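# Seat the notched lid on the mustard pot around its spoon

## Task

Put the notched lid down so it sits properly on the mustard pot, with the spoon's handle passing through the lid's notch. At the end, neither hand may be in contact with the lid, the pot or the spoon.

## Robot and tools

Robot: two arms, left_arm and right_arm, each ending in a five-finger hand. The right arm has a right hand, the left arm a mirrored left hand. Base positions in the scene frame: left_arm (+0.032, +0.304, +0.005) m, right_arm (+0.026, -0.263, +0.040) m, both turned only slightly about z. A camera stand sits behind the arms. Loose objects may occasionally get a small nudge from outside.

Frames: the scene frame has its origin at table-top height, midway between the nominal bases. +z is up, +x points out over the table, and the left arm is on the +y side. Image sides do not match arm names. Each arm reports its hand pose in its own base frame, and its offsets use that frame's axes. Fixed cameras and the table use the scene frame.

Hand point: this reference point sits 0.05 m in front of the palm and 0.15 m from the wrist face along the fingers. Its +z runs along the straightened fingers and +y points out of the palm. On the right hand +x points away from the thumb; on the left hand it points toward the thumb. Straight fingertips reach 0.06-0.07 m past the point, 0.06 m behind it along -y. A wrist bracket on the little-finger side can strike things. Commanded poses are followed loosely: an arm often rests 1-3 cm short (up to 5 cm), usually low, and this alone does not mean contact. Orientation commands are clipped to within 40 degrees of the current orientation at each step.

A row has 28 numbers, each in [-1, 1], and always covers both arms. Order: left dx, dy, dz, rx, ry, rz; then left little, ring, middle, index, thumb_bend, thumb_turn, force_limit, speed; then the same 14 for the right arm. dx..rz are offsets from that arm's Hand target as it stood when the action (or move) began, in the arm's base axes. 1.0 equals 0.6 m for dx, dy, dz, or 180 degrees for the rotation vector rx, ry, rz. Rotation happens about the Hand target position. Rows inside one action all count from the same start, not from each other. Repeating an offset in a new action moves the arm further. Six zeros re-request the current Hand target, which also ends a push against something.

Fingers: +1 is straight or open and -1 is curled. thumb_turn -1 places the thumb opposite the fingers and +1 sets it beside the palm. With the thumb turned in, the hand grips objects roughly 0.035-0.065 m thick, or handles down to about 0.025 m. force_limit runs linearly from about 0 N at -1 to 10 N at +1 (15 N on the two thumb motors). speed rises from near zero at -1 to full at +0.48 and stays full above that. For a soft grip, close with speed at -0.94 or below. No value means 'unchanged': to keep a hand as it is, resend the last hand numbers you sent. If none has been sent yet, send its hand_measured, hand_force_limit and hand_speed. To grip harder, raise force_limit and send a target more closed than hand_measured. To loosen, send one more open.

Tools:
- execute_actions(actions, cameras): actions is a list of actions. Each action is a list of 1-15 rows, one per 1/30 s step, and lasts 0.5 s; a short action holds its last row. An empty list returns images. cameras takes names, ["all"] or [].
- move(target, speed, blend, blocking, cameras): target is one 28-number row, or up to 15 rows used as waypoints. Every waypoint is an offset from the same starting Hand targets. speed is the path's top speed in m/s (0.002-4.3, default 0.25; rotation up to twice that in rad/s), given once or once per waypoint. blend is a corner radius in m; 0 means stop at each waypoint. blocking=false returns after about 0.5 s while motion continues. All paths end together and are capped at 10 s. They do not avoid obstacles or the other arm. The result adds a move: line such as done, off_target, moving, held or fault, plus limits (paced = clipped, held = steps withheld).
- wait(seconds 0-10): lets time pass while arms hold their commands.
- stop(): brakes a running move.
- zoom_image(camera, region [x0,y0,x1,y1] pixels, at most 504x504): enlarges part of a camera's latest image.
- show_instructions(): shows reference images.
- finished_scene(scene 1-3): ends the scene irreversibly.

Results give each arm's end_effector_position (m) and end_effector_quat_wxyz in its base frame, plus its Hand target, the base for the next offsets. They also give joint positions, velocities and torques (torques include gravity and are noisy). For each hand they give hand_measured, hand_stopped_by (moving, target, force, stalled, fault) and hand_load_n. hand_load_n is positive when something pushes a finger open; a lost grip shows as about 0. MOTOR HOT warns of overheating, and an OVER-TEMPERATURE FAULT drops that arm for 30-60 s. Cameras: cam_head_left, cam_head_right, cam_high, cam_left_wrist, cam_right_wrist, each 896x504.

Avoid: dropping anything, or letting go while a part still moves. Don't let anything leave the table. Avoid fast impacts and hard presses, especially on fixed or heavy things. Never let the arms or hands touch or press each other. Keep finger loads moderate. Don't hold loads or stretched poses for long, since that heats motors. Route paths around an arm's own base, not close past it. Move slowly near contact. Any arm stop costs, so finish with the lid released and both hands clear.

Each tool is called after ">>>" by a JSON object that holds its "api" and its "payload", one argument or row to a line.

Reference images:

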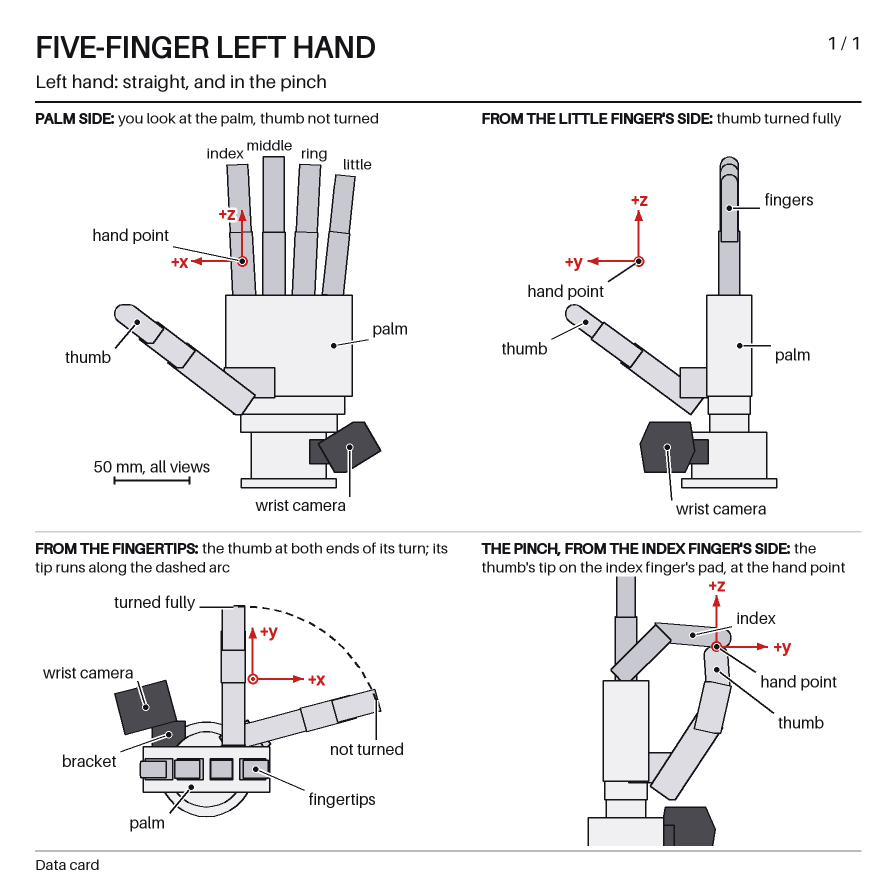

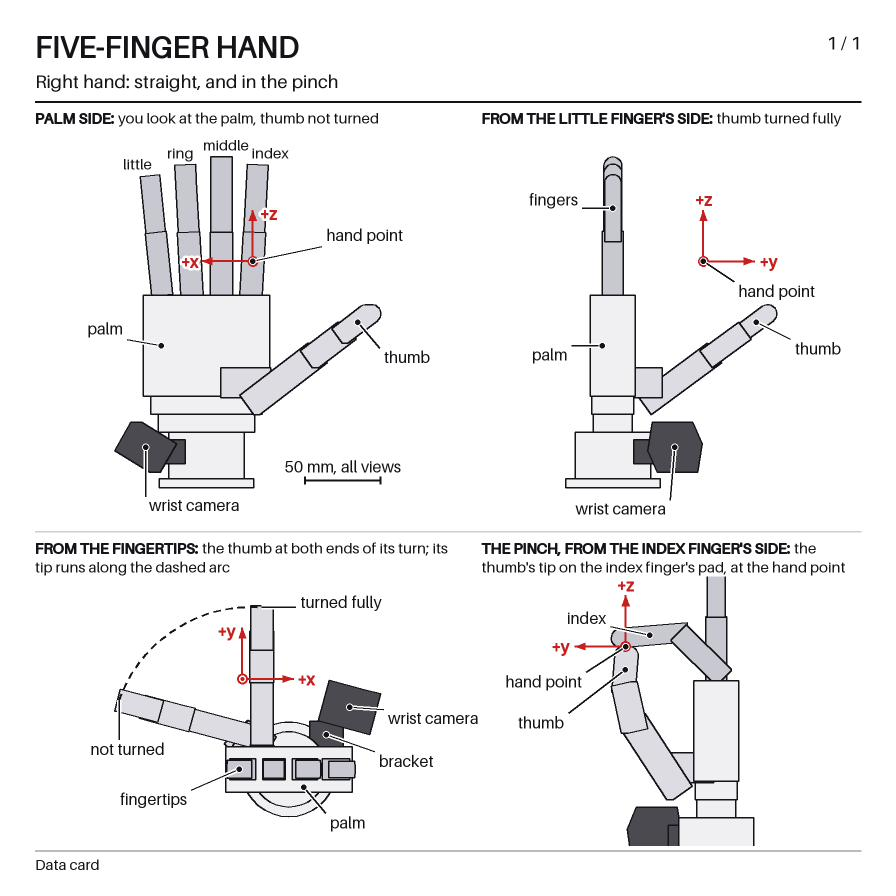

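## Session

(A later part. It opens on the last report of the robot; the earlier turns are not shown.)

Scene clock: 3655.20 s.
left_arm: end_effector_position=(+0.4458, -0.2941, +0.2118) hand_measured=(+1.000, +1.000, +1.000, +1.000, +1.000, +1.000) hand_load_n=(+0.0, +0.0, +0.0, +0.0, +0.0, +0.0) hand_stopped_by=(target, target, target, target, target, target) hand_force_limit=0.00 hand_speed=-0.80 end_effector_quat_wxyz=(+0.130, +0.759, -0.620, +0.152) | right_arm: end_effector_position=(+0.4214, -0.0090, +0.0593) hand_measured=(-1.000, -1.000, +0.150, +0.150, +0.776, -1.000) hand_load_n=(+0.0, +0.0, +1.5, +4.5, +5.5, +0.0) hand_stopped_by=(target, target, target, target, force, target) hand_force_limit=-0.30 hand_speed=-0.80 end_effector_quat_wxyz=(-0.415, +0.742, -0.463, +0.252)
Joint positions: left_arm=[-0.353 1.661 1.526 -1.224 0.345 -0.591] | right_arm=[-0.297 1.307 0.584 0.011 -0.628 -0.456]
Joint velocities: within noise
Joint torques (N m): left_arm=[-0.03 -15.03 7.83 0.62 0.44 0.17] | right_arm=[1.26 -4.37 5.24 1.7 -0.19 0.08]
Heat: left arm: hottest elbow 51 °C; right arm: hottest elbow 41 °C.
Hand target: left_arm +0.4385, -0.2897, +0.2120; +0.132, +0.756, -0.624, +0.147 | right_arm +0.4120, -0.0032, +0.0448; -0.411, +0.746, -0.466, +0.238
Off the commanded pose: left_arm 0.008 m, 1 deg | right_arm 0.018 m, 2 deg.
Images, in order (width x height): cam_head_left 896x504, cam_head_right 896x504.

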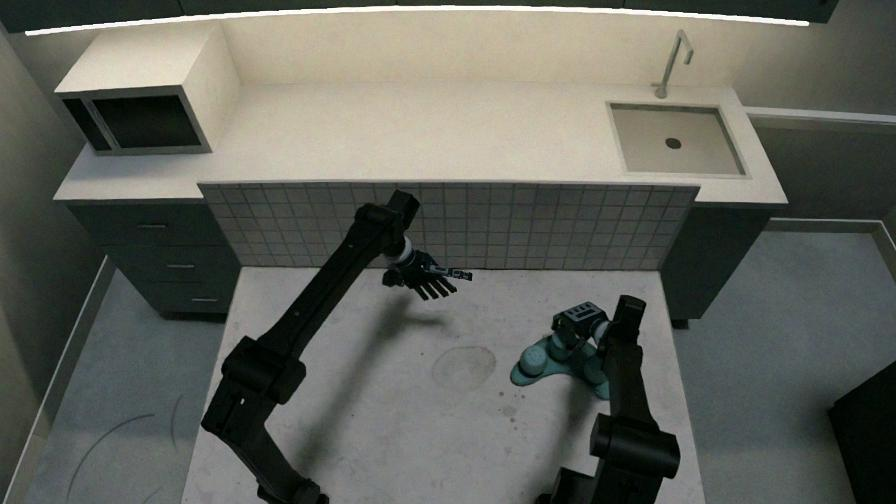

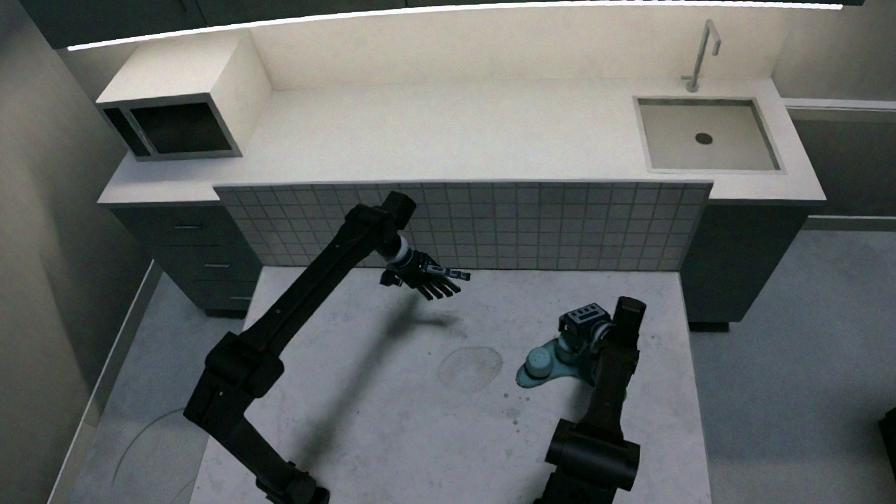

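>>> {"api": "move", "payload": {
  "target": [0,0,0,0,0,0,1,1,1,1,1,1,0,-0.8,-0.002,0.003,0.008,0,0,0.0,-1,-1,0.15,0.15,0.6,-1,-0.3,-0.8],
  "speed": 0.03,
  "cameras": ["cam_right_wrist","cam_left_wrist"]
}}

>>> {"api": "zoom_image", "payload": {
  "camera": "cam_right_wrist",
  "region": [450, 150, 650, 350]
}}

>>> {"api": "zoom_image", "payload": {
  "camera": "cam_left_wrist",
  "region": [390, 270, 480, 360]
}}

Scene clock: 3676.23 s.
left_arm: end_effector_position=(+0.4458, -0.2941, +0.2118) hand_measured=(+1.000, +1.000, +1.000, +1.000, +1.000, +1.000) hand_load_n=(+0.0, +0.0, +0.0, +0.0, +0.0, +0.0) hand_stopped_by=(target, target, target, target, target, target) hand_force_limit=0.00 hand_speed=-0.80 end_effector_quat_wxyz=(+0.130, +0.759, -0.620, +0.152) | right_arm: end_effector_position=(+0.4214, -0.0090, +0.0595) hand_measured=(-1.000, -1.000, +0.150, +0.150, +0.776, -1.000) hand_load_n=(+0.0, +0.0, +1.5, +4.5, +5.5, +0.0) hand_stopped_by=(target, target, target, target, force, target) hand_force_limit=-0.30 hand_speed=-0.80 end_effector_quat_wxyz=(-0.415, +0.742, -0.463, +0.252)
Joint positions: left_arm=[-0.353 1.661 1.526 -1.224 0.345 -0.591] | right_arm=[-0.297 1.307 0.584 0.011 -0.628 -0.456]
Joint torques (N m): left_arm=[-0.03 -15.03 7.82 0.62 0.44 0.17] | right_arm=[0.97 -5.95 5.56 1.14 -0.08 0.1]
Heat: left arm: hottest elbow 50 °C; right arm: hottest elbow 41 °C.
Hand target: left_arm +0.4385, -0.2897, +0.2120; +0.132, +0.756, -0.624, +0.147 | right_arm +0.4108, -0.0014, +0.0496; -0.411, +0.746, -0.466, +0.238
Off the commanded pose: left_arm 0.008 m, 1 deg | right_arm 0.016 m, 2 deg.
move: off_target (right_arm)
camera_calibration:
cam_left_wrist: T_world_to_cam=[[0.993135, -0.0291391, 0.11329, -0.479943], [-0.106732, -0.62208, 0.775645, -0.29535], [0.0478738, -0.782411, -0.620919, -0.0105699], [0, 0, 0, 1]] pos_world=[0.445631, -0.205987, 0.276897]
cam_right_wrist: T_world_to_cam=[[-0.346748, -0.492914, -0.797999, 0.184568], [-0.851182, 0.522767, 0.0469512, 0.36575], [0.394024, 0.695522, -0.600827, -0.0115603], [0, 0, 0, 1]] pos_world=[0.379874, -0.0921854, 0.123167]
Images, in order (width x height): cam_left_wrist 896x504, cam_right_wrist 896x504.

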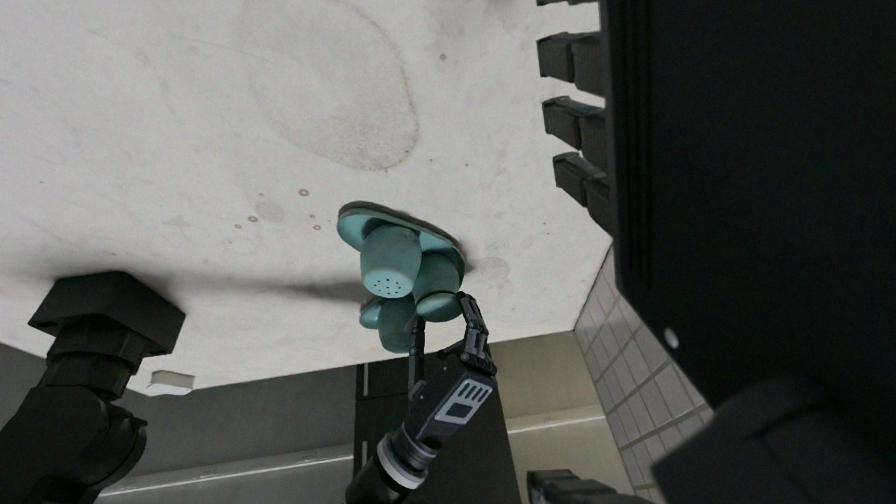

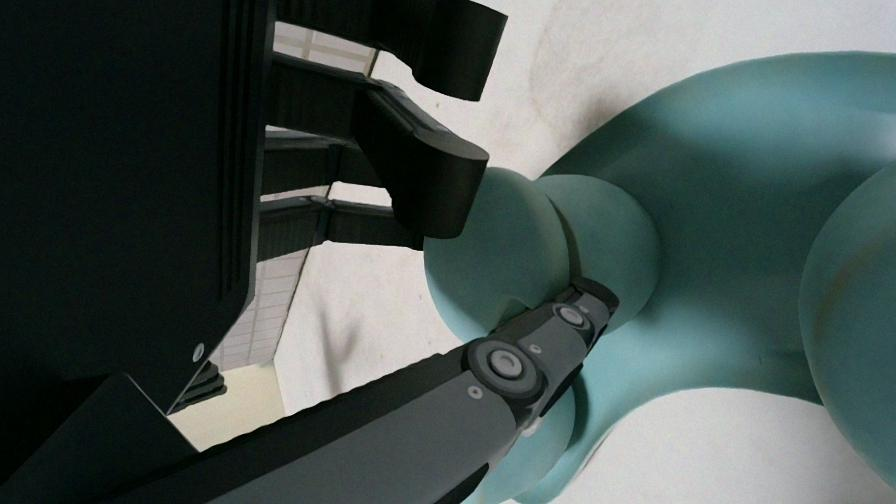

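Scaled by 2.520 from the camera's 896x504 image, which has a finer 1280x720 frame.

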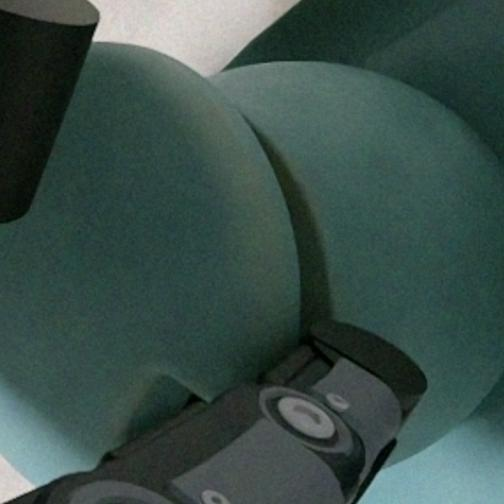

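Scaled by 5.600 from the camera's 896x504 image, which has a finer 1280x720 frame.

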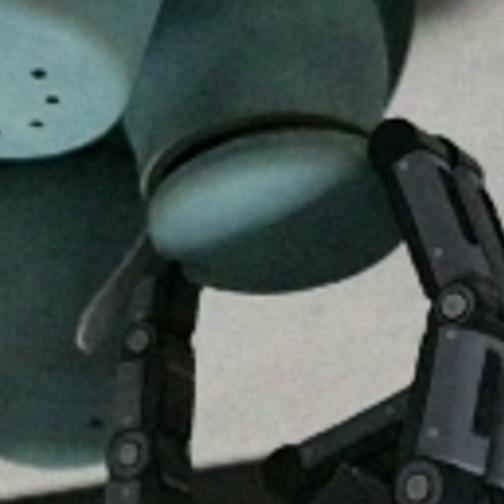

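>>> {"api": "move", "payload": {
  "target": [0,0,0,0,0,0,1,1,1,1,1,1,0,-0.8,-0.001,0.001,0.006,0,0,0.0,-1,-1,0.15,0.15,0.6,-1,-0.3,-0.8],
  "speed": 0.03
}}

>>> {"api": "move", "payload": {
  "target": [0,0,0,0,0,0,1,1,1,1,1,1,0,-0.8,-0.001,0.0,0.003,0,0,0.0,-1,-1,0.15,0.15,0.6,-1,-0.3,-0.8],
  "speed": 0.03,
  "cameras": ["cam_right_wrist","cam_left_wrist"]
}}

>>> {"api": "zoom_image", "payload": {
  "camera": "cam_left_wrist",
  "region": [390, 270, 480, 360]
}}

Scene clock: 3683.87 s.
left_arm: end_effector_position=(+0.4458, -0.2941, +0.2118) hand_measured=(+1.000, +1.000, +1.000, +1.000, +1.000, +1.000) hand_load_n=(+0.0, +0.0, +0.0, +0.0, +0.0, +0.0) hand_stopped_by=(target, target, target, target, target, target) hand_force_limit=0.00 hand_speed=-0.80 end_effector_quat_wxyz=(+0.130, +0.759, -0.620, +0.152) | right_arm: end_effector_position=(+0.4204, -0.0092, +0.0600) hand_measured=(-1.000, -1.000, +0.150, +0.150, +0.776, -1.000) hand_load_n=(+0.0, +0.0, +1.5, +4.5, +5.0, -0.5) hand_stopped_by=(target, target, target, target, force, target) hand_force_limit=-0.30 hand_speed=-0.80 end_effector_quat_wxyz=(-0.414, +0.742, -0.464, +0.252)
Joint positions: left_arm=[-0.353 1.661 1.526 -1.224 0.345 -0.591] | right_arm=[-0.297 1.302 0.584 0.004 -0.625 -0.456]
Joint torques (N m): left_arm=[-0.03 -15.03 7.83 0.61 0.44 0.17] | right_arm=[0.79 -6.48 5.89 0.92 -0.16 0.14]
Heat: left arm: hottest elbow 50 °C; right arm: hottest elbow 40 °C.
Hand target: left_arm +0.4385, -0.2897, +0.2120; +0.132, +0.756, -0.624, +0.147 | right_arm +0.4102, -0.0008, +0.0532; -0.411, +0.746, -0.466, +0.238
Off the commanded pose: left_arm 0.008 m, 1 deg | right_arm 0.015 m, 2 deg.
move: off_target (right_arm)

Scene clock: 3684.60 s.
left_arm: end_effector_position=(+0.4458, -0.2941, +0.2118) hand_measured=(+1.000, +1.000, +1.000, +1.000, +1.000, +1.000) hand_load_n=(+0.0, +0.0, +0.0, +0.0, +0.0, +0.0) hand_stopped_by=(target, target, target, target, target, target) hand_force_limit=0.00 hand_speed=-0.80 end_effector_quat_wxyz=(+0.130, +0.759, -0.620, +0.152) | right_arm: end_effector_position=(+0.4189, -0.0087, +0.0603) hand_measured=(-1.000, -1.000, +0.150, +0.150, +0.776, -1.000) hand_load_n=(+0.0, +0.0, +1.5, +4.0, +5.0, +0.0) hand_stopped_by=(target, target, target, target, force, target) hand_force_limit=-0.30 hand_speed=-0.80 end_effector_quat_wxyz=(-0.413, +0.742, -0.465, +0.249)
Joint positions: left_arm=[-0.353 1.661 1.526 -1.224 0.345 -0.591] | right_arm=[-0.297 1.298 0.584 -0.005 -0.625 -0.456]
Joint torques (N m): left_arm=[-0.09 -15.03 7.82 0.61 0.44 0.17] | right_arm=[0.91 -5.6 5.89 0.8 -0.22 0.08]
Heat: left arm: hottest elbow 50 °C; right arm: hottest elbow 40 °C.
Hand target: left_arm +0.4385, -0.2897, +0.2120; +0.132, +0.756, -0.624, +0.147 | right_arm +0.4096, -0.0007, +0.0550; -0.411, +0.746, -0.466, +0.238
Off the commanded pose: left_arm 0.008 m, 1 deg | right_arm 0.013 m, 1 deg.
move: off_target (right_arm)
camera_calibration:
cam_left_wrist: T_world_to_cam=[[0.993135, -0.0291391, 0.11329, -0.479943], [-0.106732, -0.62208, 0.775645, -0.29535], [0.0478738, -0.782411, -0.620919, -0.0105699], [0, 0, 0, 1]] pos_world=[0.445631, -0.205987, 0.276897]
cam_right_wrist: T_world_to_cam=[[-0.354435, -0.49177, -0.795323, 0.187549], [-0.849546, 0.524729, 0.054145, 0.362422], [0.390702, 0.694854, -0.603763, -0.00871968], [0, 0, 0, 1]] pos_world=[0.377775, -0.0918835, 0.124274]
Images, in order (width x height): cam_left_wrist 896x504, cam_right_wrist 896x504.

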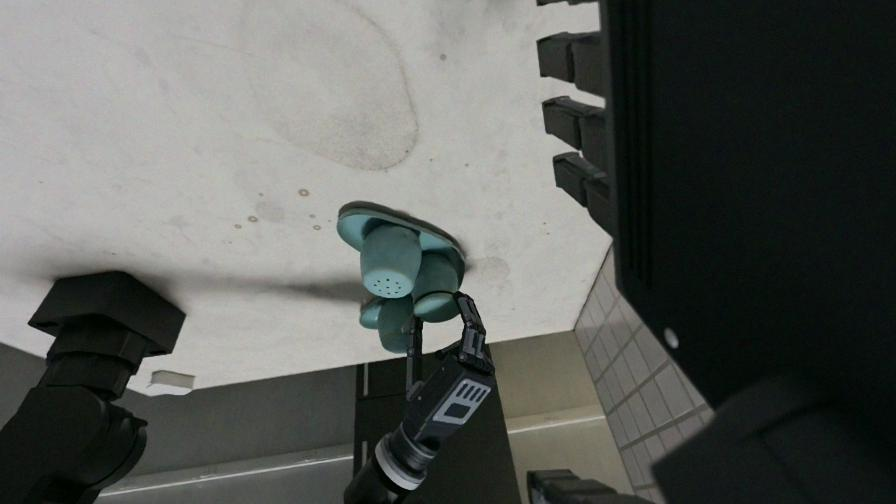

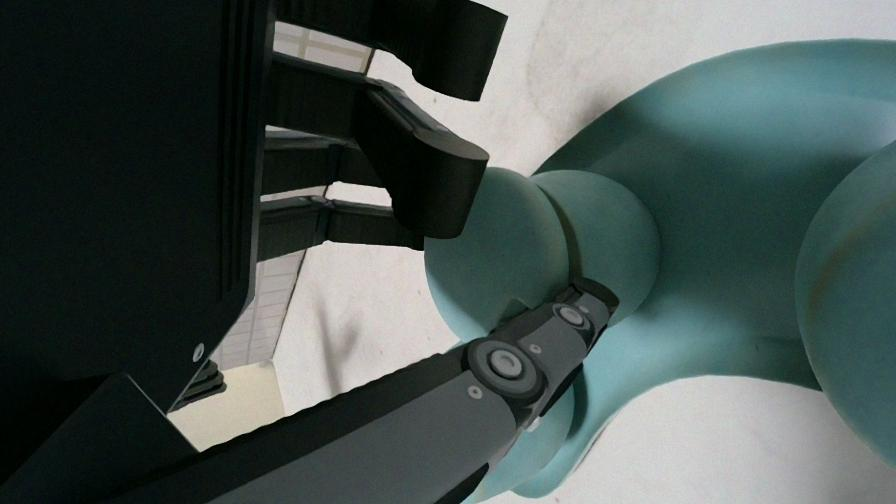

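Scaled by 5.600 from the camera's 896x504 image, which has a finer 1280x720 frame.

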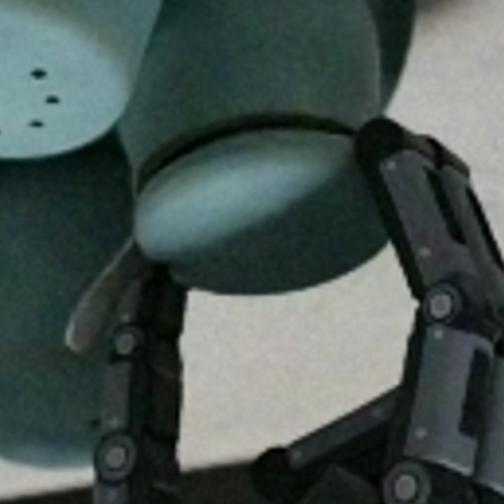

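>>> {"api": "move", "payload": {
  "target": [0,0,0,0,0,0,1,1,1,1,1,1,0,-0.8,-0.005,0.002,-0.015,0,0,0.0,-1,-1,0.15,0.15,0.6,-1,-0.3,-0.8],
  "speed": 0.03,
  "cameras": ["cam_right_wrist","cam_left_wrist"]
}}

>>> {"api": "zoom_image", "payload": {
  "camera": "cam_left_wrist",
  "region": [390, 270, 480, 360]
}}

>>> {"api": "zoom_image", "payload": {
  "camera": "cam_right_wrist",
  "region": [450, 150, 650, 350]
}}

Scene clock: 3734.83 s.
left_arm: end_effector_position=(+0.4458, -0.2941, +0.2118) hand_measured=(+1.000, +1.000, +1.000, +1.000, +1.000, +1.000) hand_load_n=(+0.0, +0.0, +0.0, +0.0, +0.0, +0.0) hand_stopped_by=(target, target, target, target, target, target) hand_force_limit=0.00 hand_speed=-0.80 end_effector_quat_wxyz=(+0.130, +0.759, -0.620, +0.152) | right_arm: end_effector_position=(+0.4172, -0.0081, +0.0589) hand_measured=(-1.000, -1.000, +0.150, +0.150, +0.776, -1.000) hand_load_n=(+0.0, +0.0, +1.5, +4.5, +5.0, +0.0) hand_stopped_by=(target, target, target, target, force, target) hand_force_limit=-0.30 hand_speed=-0.80 end_effector_quat_wxyz=(-0.414, +0.742, -0.464, +0.252)
Joint positions: left_arm=[-0.353 1.661 1.526 -1.224 0.345 -0.591] | right_arm=[-0.297 1.295 0.573 0.011 -0.626 -0.456]
Joint torques (N m): left_arm=[-0.03 -14.97 7.82 0.62 0.45 0.17] | right_arm=[1.9 -5.07 5.14 1.55 -0.11 0.15]
Heat: left arm: hottest elbow 50 °C; right arm: hottest elbow 40 °C.
Hand target: left_arm +0.4385, -0.2897, +0.2120; +0.132, +0.756, -0.624, +0.147 | right_arm +0.4066, +0.0004, +0.0460; -0.411, +0.746, -0.466, +0.238
Off the commanded pose: left_arm 0.008 m, 1 deg | right_arm 0.019 m, 2 deg.
move: off_target (right_arm)
camera_calibration:
cam_left_wrist: T_world_to_cam=[[0.993135, -0.0291391, 0.11329, -0.479943], [-0.106732, -0.62208, 0.775645, -0.29535], [0.0478738, -0.782411, -0.620919, -0.0105699], [0, 0, 0, 1]] pos_world=[0.445631, -0.205987, 0.276897]
cam_right_wrist: T_world_to_cam=[[-0.348288, -0.493406, -0.797023, 0.183666], [-0.850234, 0.524306, 0.0469621, 0.361368], [0.394713, 0.694012, -0.60212, -0.0110398], [0, 0, 0, 1]] pos_world=[0.375573, -0.0911837, 0.122768]
Images, in order (width x height): cam_left_wrist 896x504, cam_right_wrist 896x504.

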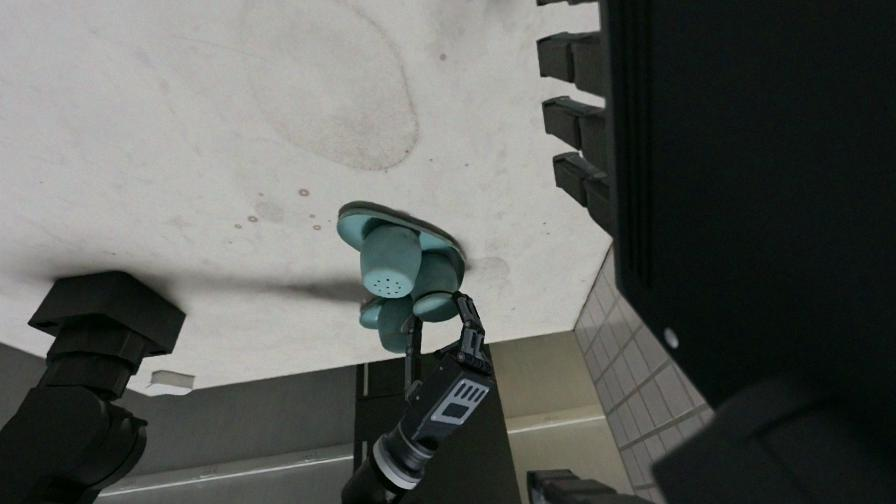

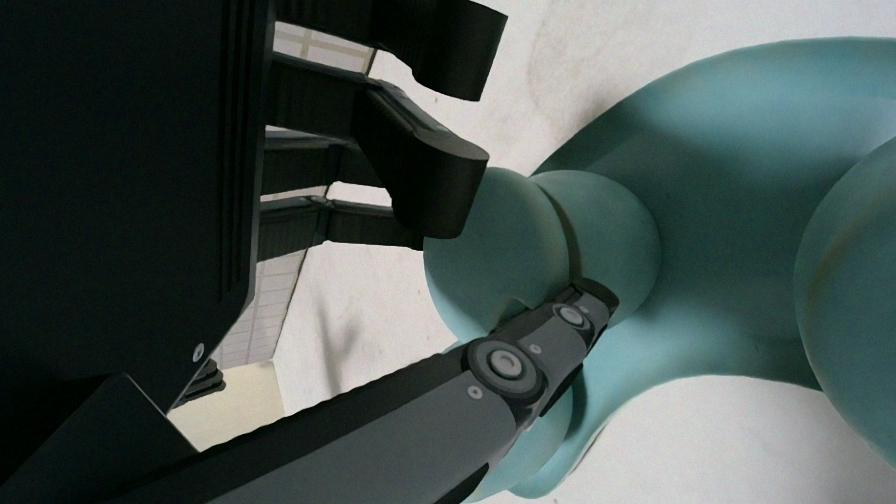

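Scaled by 5.600 from the camera's 896x504 image, which has a finer 1280x720 frame.

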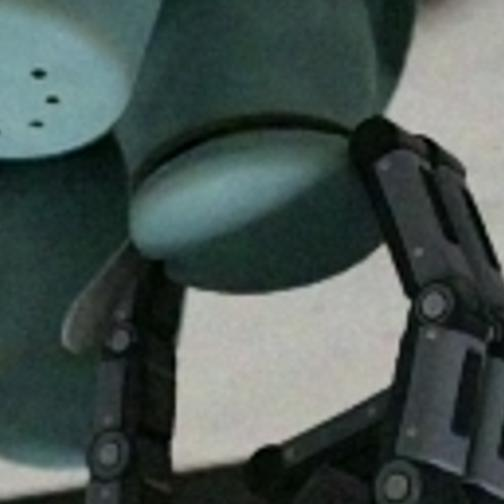

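Scaled by 2.520 from the camera's 896x504 image, which has a finer 1280x720 frame.

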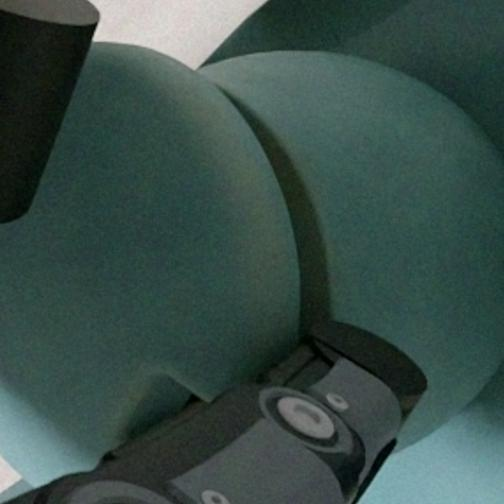

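>>> {"api": "zoom_image", "payload": {
  "camera": "cam_right_wrist",
  "region": [520, 170, 600, 290]
}}

>>> {"api": "zoom_image", "payload": {
  "camera": "cam_left_wrist",
  "region": [405, 280, 465, 330]
}}

Scaled by 4.200 from the camera's 896x504 image, which has a finer 1280x720 frame.

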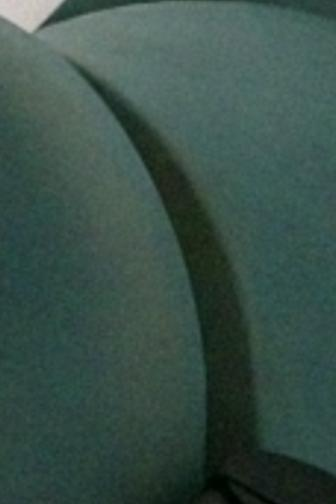

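Scaled by 8.400 from the camera's 896x504 image, which has a finer 1280x720 frame.

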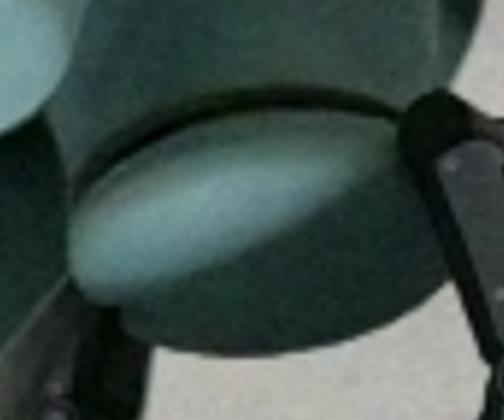

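>>> {"api": "move", "payload": {
  "target": [0,0,0,0,0,0,1,1,1,1,1,1,0,-0.8,-0.003,0.0,-0.013,0,0,0.0,-1,-1,0.15,0.15,0.6,-1,-0.3,-0.8],
  "speed": 0.03,
  "cameras": ["cam_right_wrist","cam_left_wrist"]
}}

>>> {"api": "zoom_image", "payload": {
  "camera": "cam_left_wrist",
  "region": [390, 270, 480, 360]
}}

>>> {"api": "zoom_image", "payload": {
  "camera": "cam_right_wrist",
  "region": [450, 150, 650, 350]
}}

Scene clock: 3834.33 s.
left_arm: end_effector_position=(+0.4458, -0.2941, +0.2118) hand_measured=(+1.000, +1.000, +1.000, +1.000, +1.000, +1.000) hand_load_n=(+0.0, +0.0, +0.0, +0.0, +0.0, +0.0) hand_stopped_by=(target, target, target, target, target, target) hand_force_limit=0.00 hand_speed=-0.80 end_effector_quat_wxyz=(+0.130, +0.759, -0.620, +0.152) | right_arm: end_effector_position=(+0.4174, -0.0074, +0.0582) hand_measured=(-1.000, -1.000, +0.150, +0.150, +0.776, -1.000) hand_load_n=(+0.0, +0.0, +1.5, +4.5, +5.5, +0.5) hand_stopped_by=(target, target, target, target, force, target) hand_force_limit=-0.30 hand_speed=-0.80 end_effector_quat_wxyz=(-0.418, +0.740, -0.459, +0.258)
Joint positions: left_arm=[-0.353 1.661 1.526 -1.224 0.345 -0.591] | right_arm=[-0.297 1.295 0.561 0.04 -0.629 -0.454]
Joint torques (N m): left_arm=[-0.03 -15.03 7.82 0.62 0.44 0.17] | right_arm=[1.26 -3.96 4.98 1.29 -0.03 0.07]
Heat: left arm: hottest elbow 49 °C; right arm: hottest elbow 39 °C.
Hand target: left_arm +0.4385, -0.2897, +0.2120; +0.132, +0.756, -0.624, +0.147 | right_arm +0.4048, +0.0004, +0.0382; -0.411, +0.746, -0.466, +0.238
Off the commanded pose: left_arm 0.008 m, 1 deg | right_arm 0.025 m, 3 deg.
move: off_target (right_arm)
camera_calibration:
cam_left_wrist: T_world_to_cam=[[0.993135, -0.0291391, 0.11329, -0.479943], [-0.106732, -0.62208, 0.775645, -0.29535], [0.0478738, -0.782411, -0.620919, -0.0105699], [0, 0, 0, 1]] pos_world=[0.445631, -0.205987, 0.276897]
cam_right_wrist: T_world_to_cam=[[-0.33397, -0.495278, -0.801975, 0.177737], [-0.852003, 0.522552, 0.0320895, 0.362866], [0.40318, 0.694002, -0.596495, -0.0159965], [0, 0, 0, 1]] pos_world=[0.374971, -0.0904853, 0.121355]
Images, in order (width x height): cam_left_wrist 896x504, cam_right_wrist 896x504.

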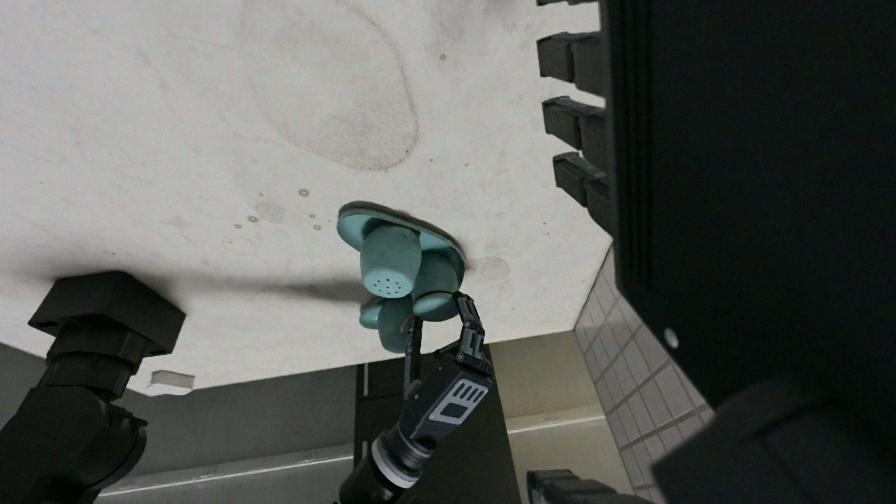

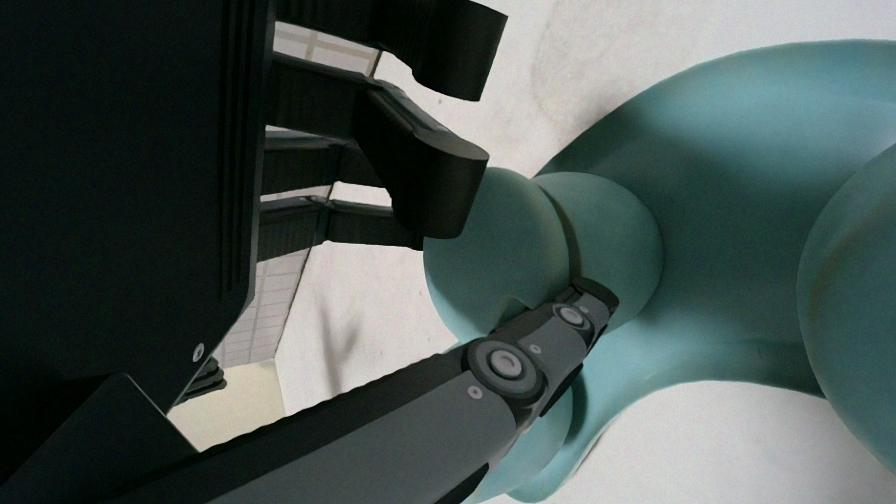

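Scaled by 5.600 from the camera's 896x504 image, which has a finer 1280x720 frame.

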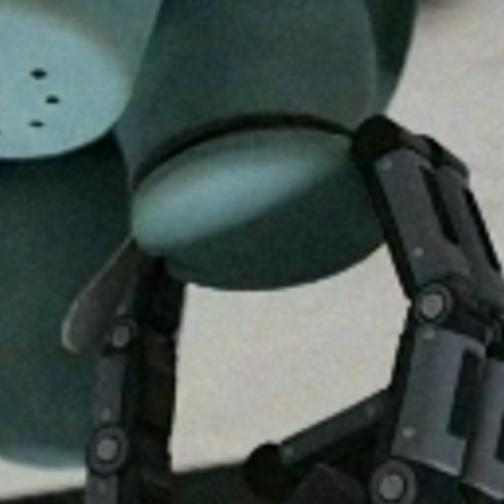

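Scaled by 2.520 from the camera's 896x504 image, which has a finer 1280x720 frame.

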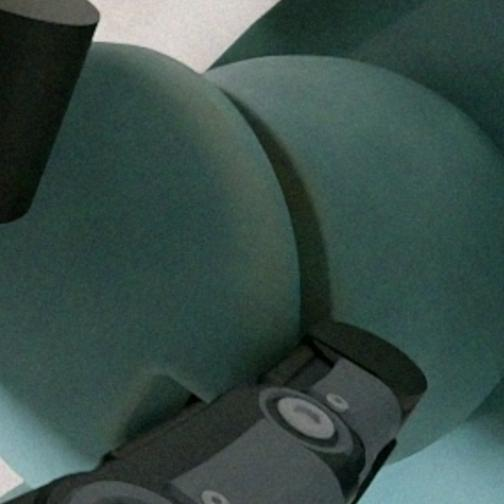

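>>> {"api": "move", "payload": {
  "target": [0,0,0,0,0,0,1,1,1,1,1,1,0,-0.8,0,0.0,0.003,0,0,0.025,-1,-1,0.15,0.15,0.6,-1,-0.3,-0.8],
  "speed": 0.03
}}

Scene clock: 3841.07 s.
left_arm: end_effector_position=(+0.4458, -0.2941, +0.2118) hand_measured=(+1.000, +1.000, +1.000, +1.000, +1.000, +1.000) hand_load_n=(+0.0, +0.0, +0.0, +0.0, +0.0, +0.0) hand_stopped_by=(target, target, target, target, target, target) hand_force_limit=0.00 hand_speed=-0.80 end_effector_quat_wxyz=(+0.130, +0.759, -0.620, +0.152) | right_arm: end_effector_position=(+0.4103, +0.0013, +0.0572) hand_measured=(-1.000, -1.000, +0.150, +0.150, +0.776, -1.000) hand_load_n=(+0.5, +0.0, +1.5, +4.5, +5.0, -0.5) hand_stopped_by=(target, target, target, target, force, target) hand_force_limit=-0.30 hand_speed=-0.80 end_effector_quat_wxyz=(-0.430, +0.758, -0.423, +0.246)
Joint positions: left_arm=[-0.353 1.661 1.526 -1.224 0.345 -0.591] | right_arm=[-0.297 1.296 0.561 0.011 -0.695 -0.526]
Joint torques (N m): left_arm=[-0.03 -15.09 7.8 0.61 0.44 0.17] | right_arm=[-0.26 -2.61 7.54 0.31 -0.16 -0.01]
Heat: left arm: hottest elbow 49 °C; right arm: hottest elbow 39 °C.
Hand target: left_arm +0.4385, -0.2897, +0.2120; +0.132, +0.756, -0.624, +0.147 | right_arm +0.4048, +0.0004, +0.0400; -0.420, +0.764, -0.437, +0.222
Off the commanded pose: left_arm 0.008 m, 1 deg | right_arm 0.018 m, 3 deg.
move: off_target (right_arm)

>>> {"api": "execute_actions", "payload": {
  "actions": [],
  "cameras": ["cam_right_wrist","cam_left_wrist","cam_head_left"]
}}

>>> {"api": "zoom_image", "payload": {
  "camera": "cam_left_wrist",
  "region": [390, 270, 480, 360]
}}

>>> {"api": "zoom_image", "payload": {
  "camera": "cam_right_wrist",
  "region": [450, 150, 650, 350]
}}

>>> {"api": "zoom_image", "payload": {
  "camera": "cam_head_left",
  "region": [540, 315, 590, 365]
}}

Scene clock: 3846.03 s.
left_arm: end_effector_position=(+0.4458, -0.2941, +0.2118) hand_measured=(+1.000, +1.000, +1.000, +1.000, +1.000, +1.000) hand_load_n=(+0.0, +0.0, +0.0, +0.0, +0.0, +0.0) hand_stopped_by=(target, target, target, target, target, target) hand_force_limit=0.00 hand_speed=-0.80 end_effector_quat_wxyz=(+0.130, +0.759, -0.620, +0.152) | right_arm: end_effector_position=(+0.4103, +0.0012, +0.0572) hand_measured=(-1.000, -1.000, +0.150, +0.150, +0.776, -1.000) hand_load_n=(+0.0, +0.0, +1.5, +5.0, +5.0, -0.5) hand_stopped_by=(target, target, target, target, force, target) hand_force_limit=-0.30 hand_speed=-0.80 end_effector_quat_wxyz=(-0.430, +0.758, -0.423, +0.246)
Joint positions: left_arm=[-0.353 1.661 1.526 -1.224 0.345 -0.591] | right_arm=[-0.297 1.296 0.561 0.011 -0.695 -0.526]
Joint velocities: within noise
Joint torques (N m): left_arm=[-0.03 -15.03 7.8 0.62 0.44 0.17] | right_arm=[0.21 -2.84 7.75 0.24 -0.11 0.05]
Heat: left arm: hottest elbow 49 °C; right arm: hottest elbow 39 °C.
Hand target: left_arm +0.4385, -0.2897, +0.2120; +0.132, +0.756, -0.624, +0.147 | right_arm +0.4048, +0.0004, +0.0400; -0.420, +0.764, -0.437, +0.222
Off the commanded pose: left_arm 0.008 m, 1 deg | right_arm 0.018 m, 3 deg.
camera_calibration:
cam_left_wrist: T_world_to_cam=[[0.993135, -0.0291391, 0.11329, -0.479943], [-0.106732, -0.62208, 0.775645, -0.29535], [0.0478738, -0.782411, -0.620919, -0.0105699], [0, 0, 0, 1]] pos_world=[0.445631, -0.205987, 0.276897]
cam_right_wrist: T_world_to_cam=[[-0.278942, -0.525529, -0.803748, 0.156485], [-0.894224, 0.447262, 0.0179005, 0.37054], [0.350079, 0.723723, -0.594701, 0.00202278], [0, 0, 0, 1]] pos_world=[0.374288, -0.0849554, 0.120344]
Images, in order (width x height): cam_head_left 896x504, cam_left_wrist 896x504, cam_right_wrist 896x504.

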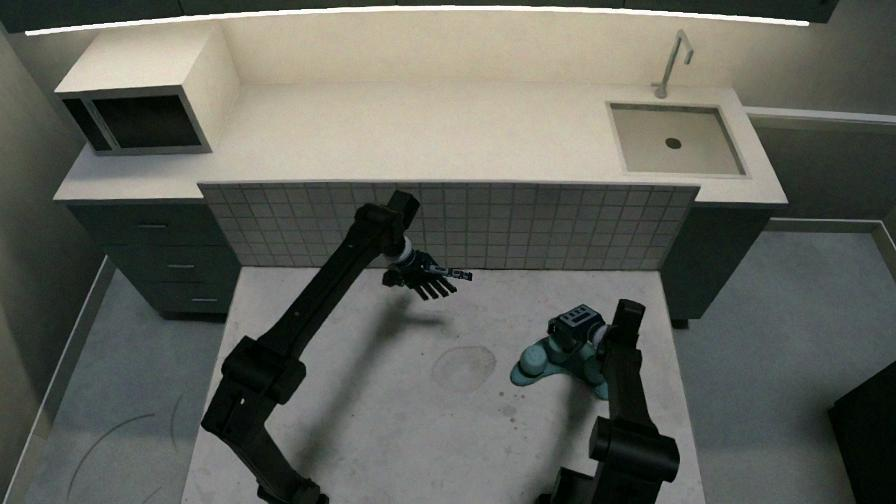

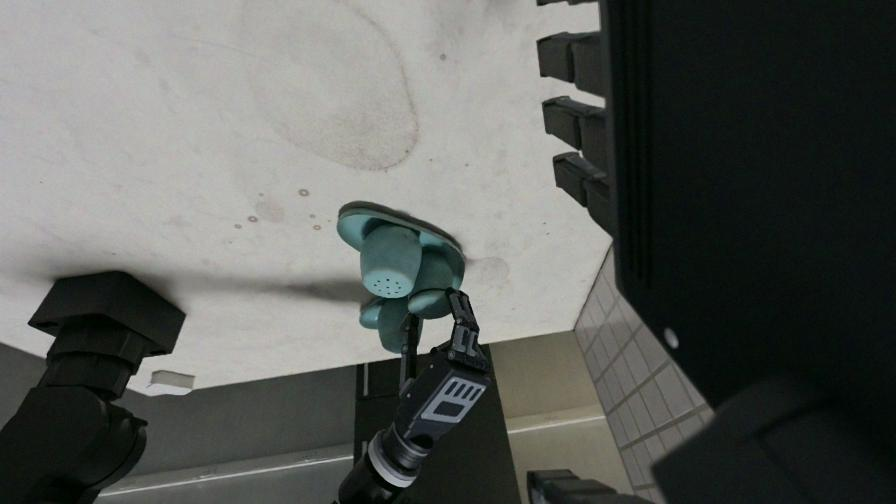

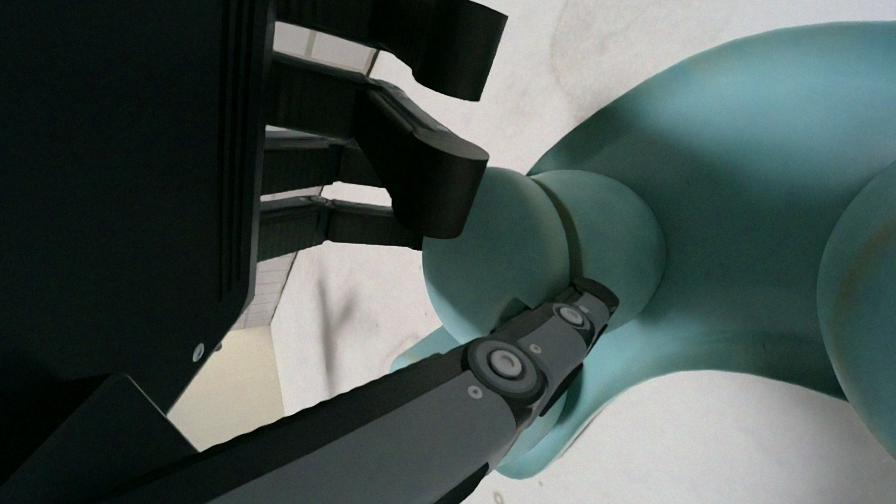

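Scaled by 5.600 from the camera's 896x504 image, which has a finer 1280x720 frame.

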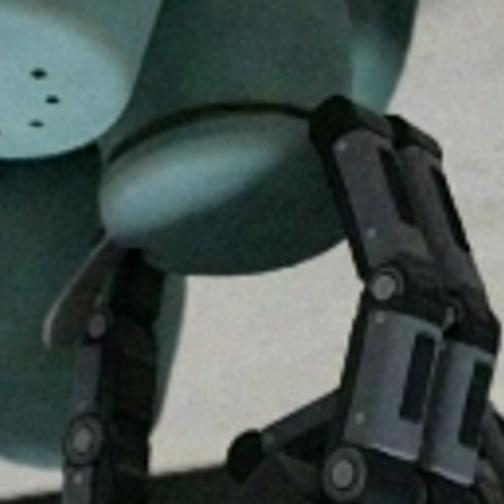

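Scaled by 2.520 from the camera's 896x504 image, which has a finer 1280x720 frame.

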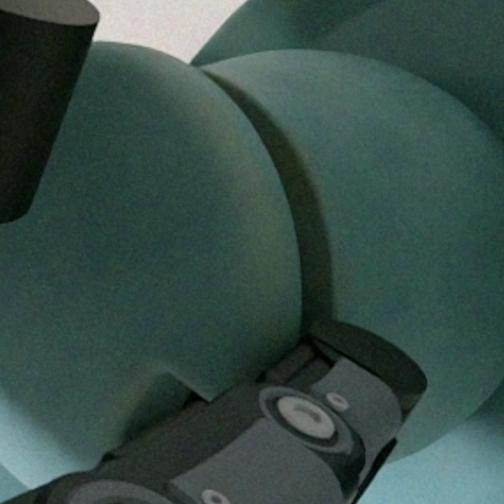

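Scaled by 10.080 from the camera's 896x504 image, which has a finer 1280x720 frame.

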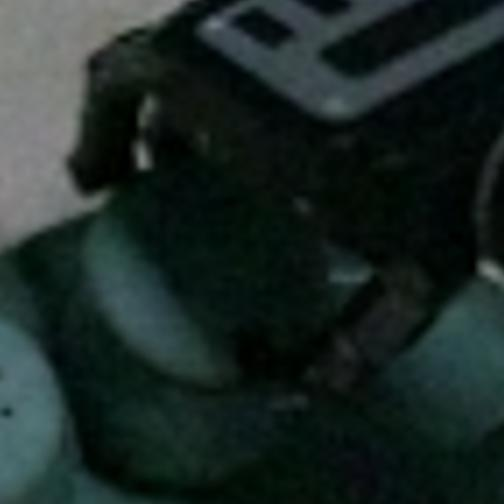

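>>> {"api": "move", "payload": {
  "target": [0,0,0,0,0,0,1,1,1,1,1,1,0,-0.8,0.004,0.0,-0.012,0,0,0.0,-1,-1,0.15,0.15,0.6,-1,-0.3,-0.8],
  "speed": 0.03,
  "cameras": ["cam_right_wrist","cam_left_wrist"]
}}

>>> {"api": "zoom_image", "payload": {
  "camera": "cam_left_wrist",
  "region": [390, 270, 480, 360]
}}

>>> {"api": "zoom_image", "payload": {
  "camera": "cam_right_wrist",
  "region": [450, 150, 650, 350]
}}

Scene clock: 3853.47 s.
left_arm: end_effector_position=(+0.4458, -0.2941, +0.2118) hand_measured=(+1.000, +1.000, +1.000, +1.000, +1.000, +1.000) hand_load_n=(+0.0, +0.0, +0.0, +0.0, +0.0, +0.0) hand_stopped_by=(target, target, target, target, target, target) hand_force_limit=0.00 hand_speed=-0.80 end_effector_quat_wxyz=(+0.130, +0.759, -0.620, +0.152) | right_arm: end_effector_position=(+0.4069, +0.0018, +0.0404) hand_measured=(-1.000, -1.000, +0.150, +0.150, +0.776, -1.000) hand_load_n=(+0.0, +0.0, +2.0, +0.0, +1.5, +0.0) hand_stopped_by=(target, target, target, target, force, target) hand_force_limit=-0.30 hand_speed=-0.80 end_effector_quat_wxyz=(-0.425, +0.761, -0.434, +0.228)
Joint positions: left_arm=[-0.353 1.661 1.526 -1.224 0.345 -0.591] | right_arm=[-0.297 1.341 0.561 0.011 -0.693 -0.528]
Joint torques (N m): left_arm=[-0.03 -15.03 7.82 0.62 0.44 0.17] | right_arm=[-0.38 -3.96 7.2 1.36 -0.21 0.02]
Heat: left arm: hottest elbow 49 °C; right arm: hottest elbow 40 °C.
Hand target: left_arm +0.4385, -0.2897, +0.2120; +0.132, +0.756, -0.624, +0.147 | right_arm +0.4072, +0.0004, +0.0329; -0.421, +0.764, -0.437, +0.222
Off the commanded pose: left_arm 0.008 m, 1 deg | right_arm 0.008 m, 1 deg.
move: done
camera_calibration:
cam_left_wrist: T_world_to_cam=[[0.993135, -0.0291391, 0.11329, -0.479943], [-0.106732, -0.62208, 0.775645, -0.29535], [0.0478738, -0.782411, -0.620919, -0.0105699], [0, 0, 0, 1]] pos_world=[0.445631, -0.205987, 0.276897]
cam_right_wrist: T_world_to_cam=[[-0.312973, -0.517268, -0.796544, 0.155881], [-0.892499, 0.446985, 0.0604072, 0.365121], [0.324797, 0.729821, -0.601555, 0.00326846], [0, 0, 0, 1]] pos_world=[0.373595, -0.0849569, 0.104076]
Images, in order (width x height): cam_left_wrist 896x504, cam_right_wrist 896x504.

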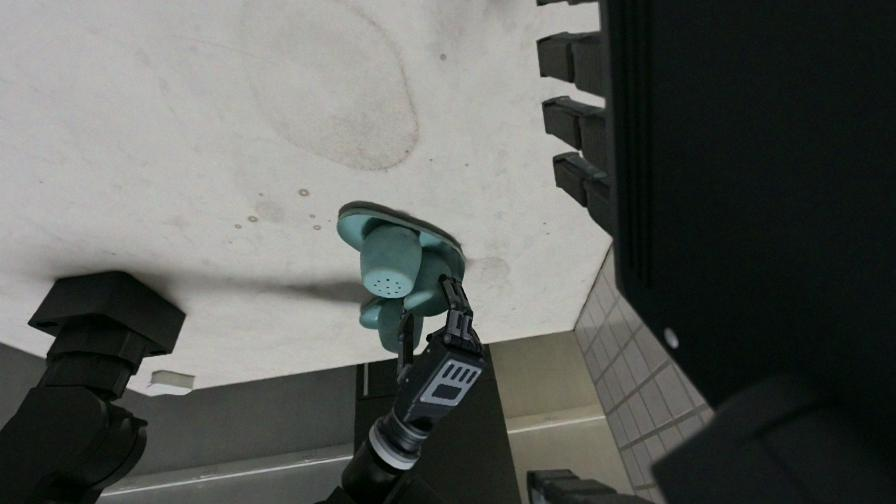

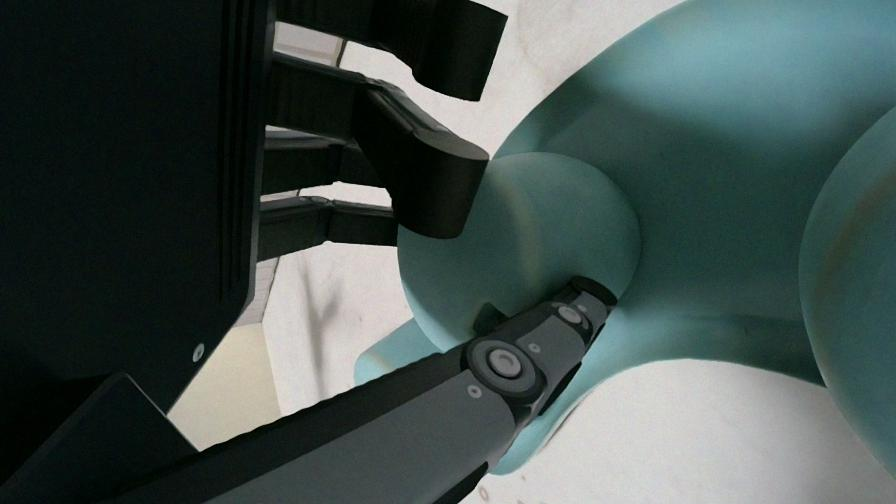

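Scaled by 5.600 from the camera's 896x504 image, which has a finer 1280x720 frame.

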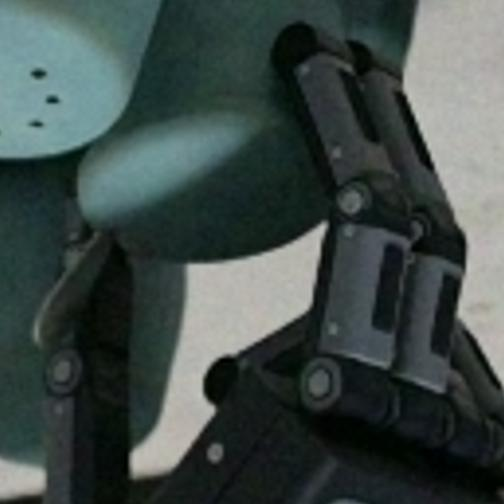

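Scaled by 2.520 from the camera's 896x504 image, which has a finer 1280x720 frame.

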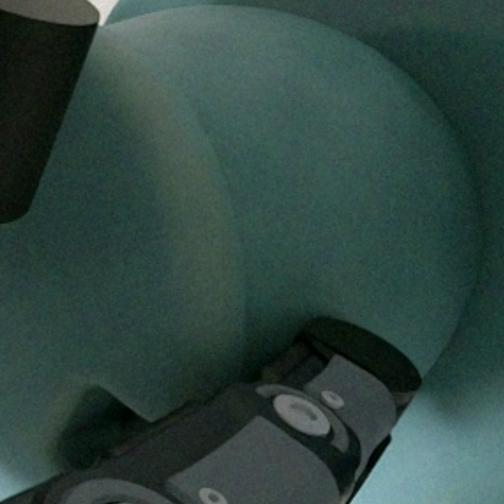

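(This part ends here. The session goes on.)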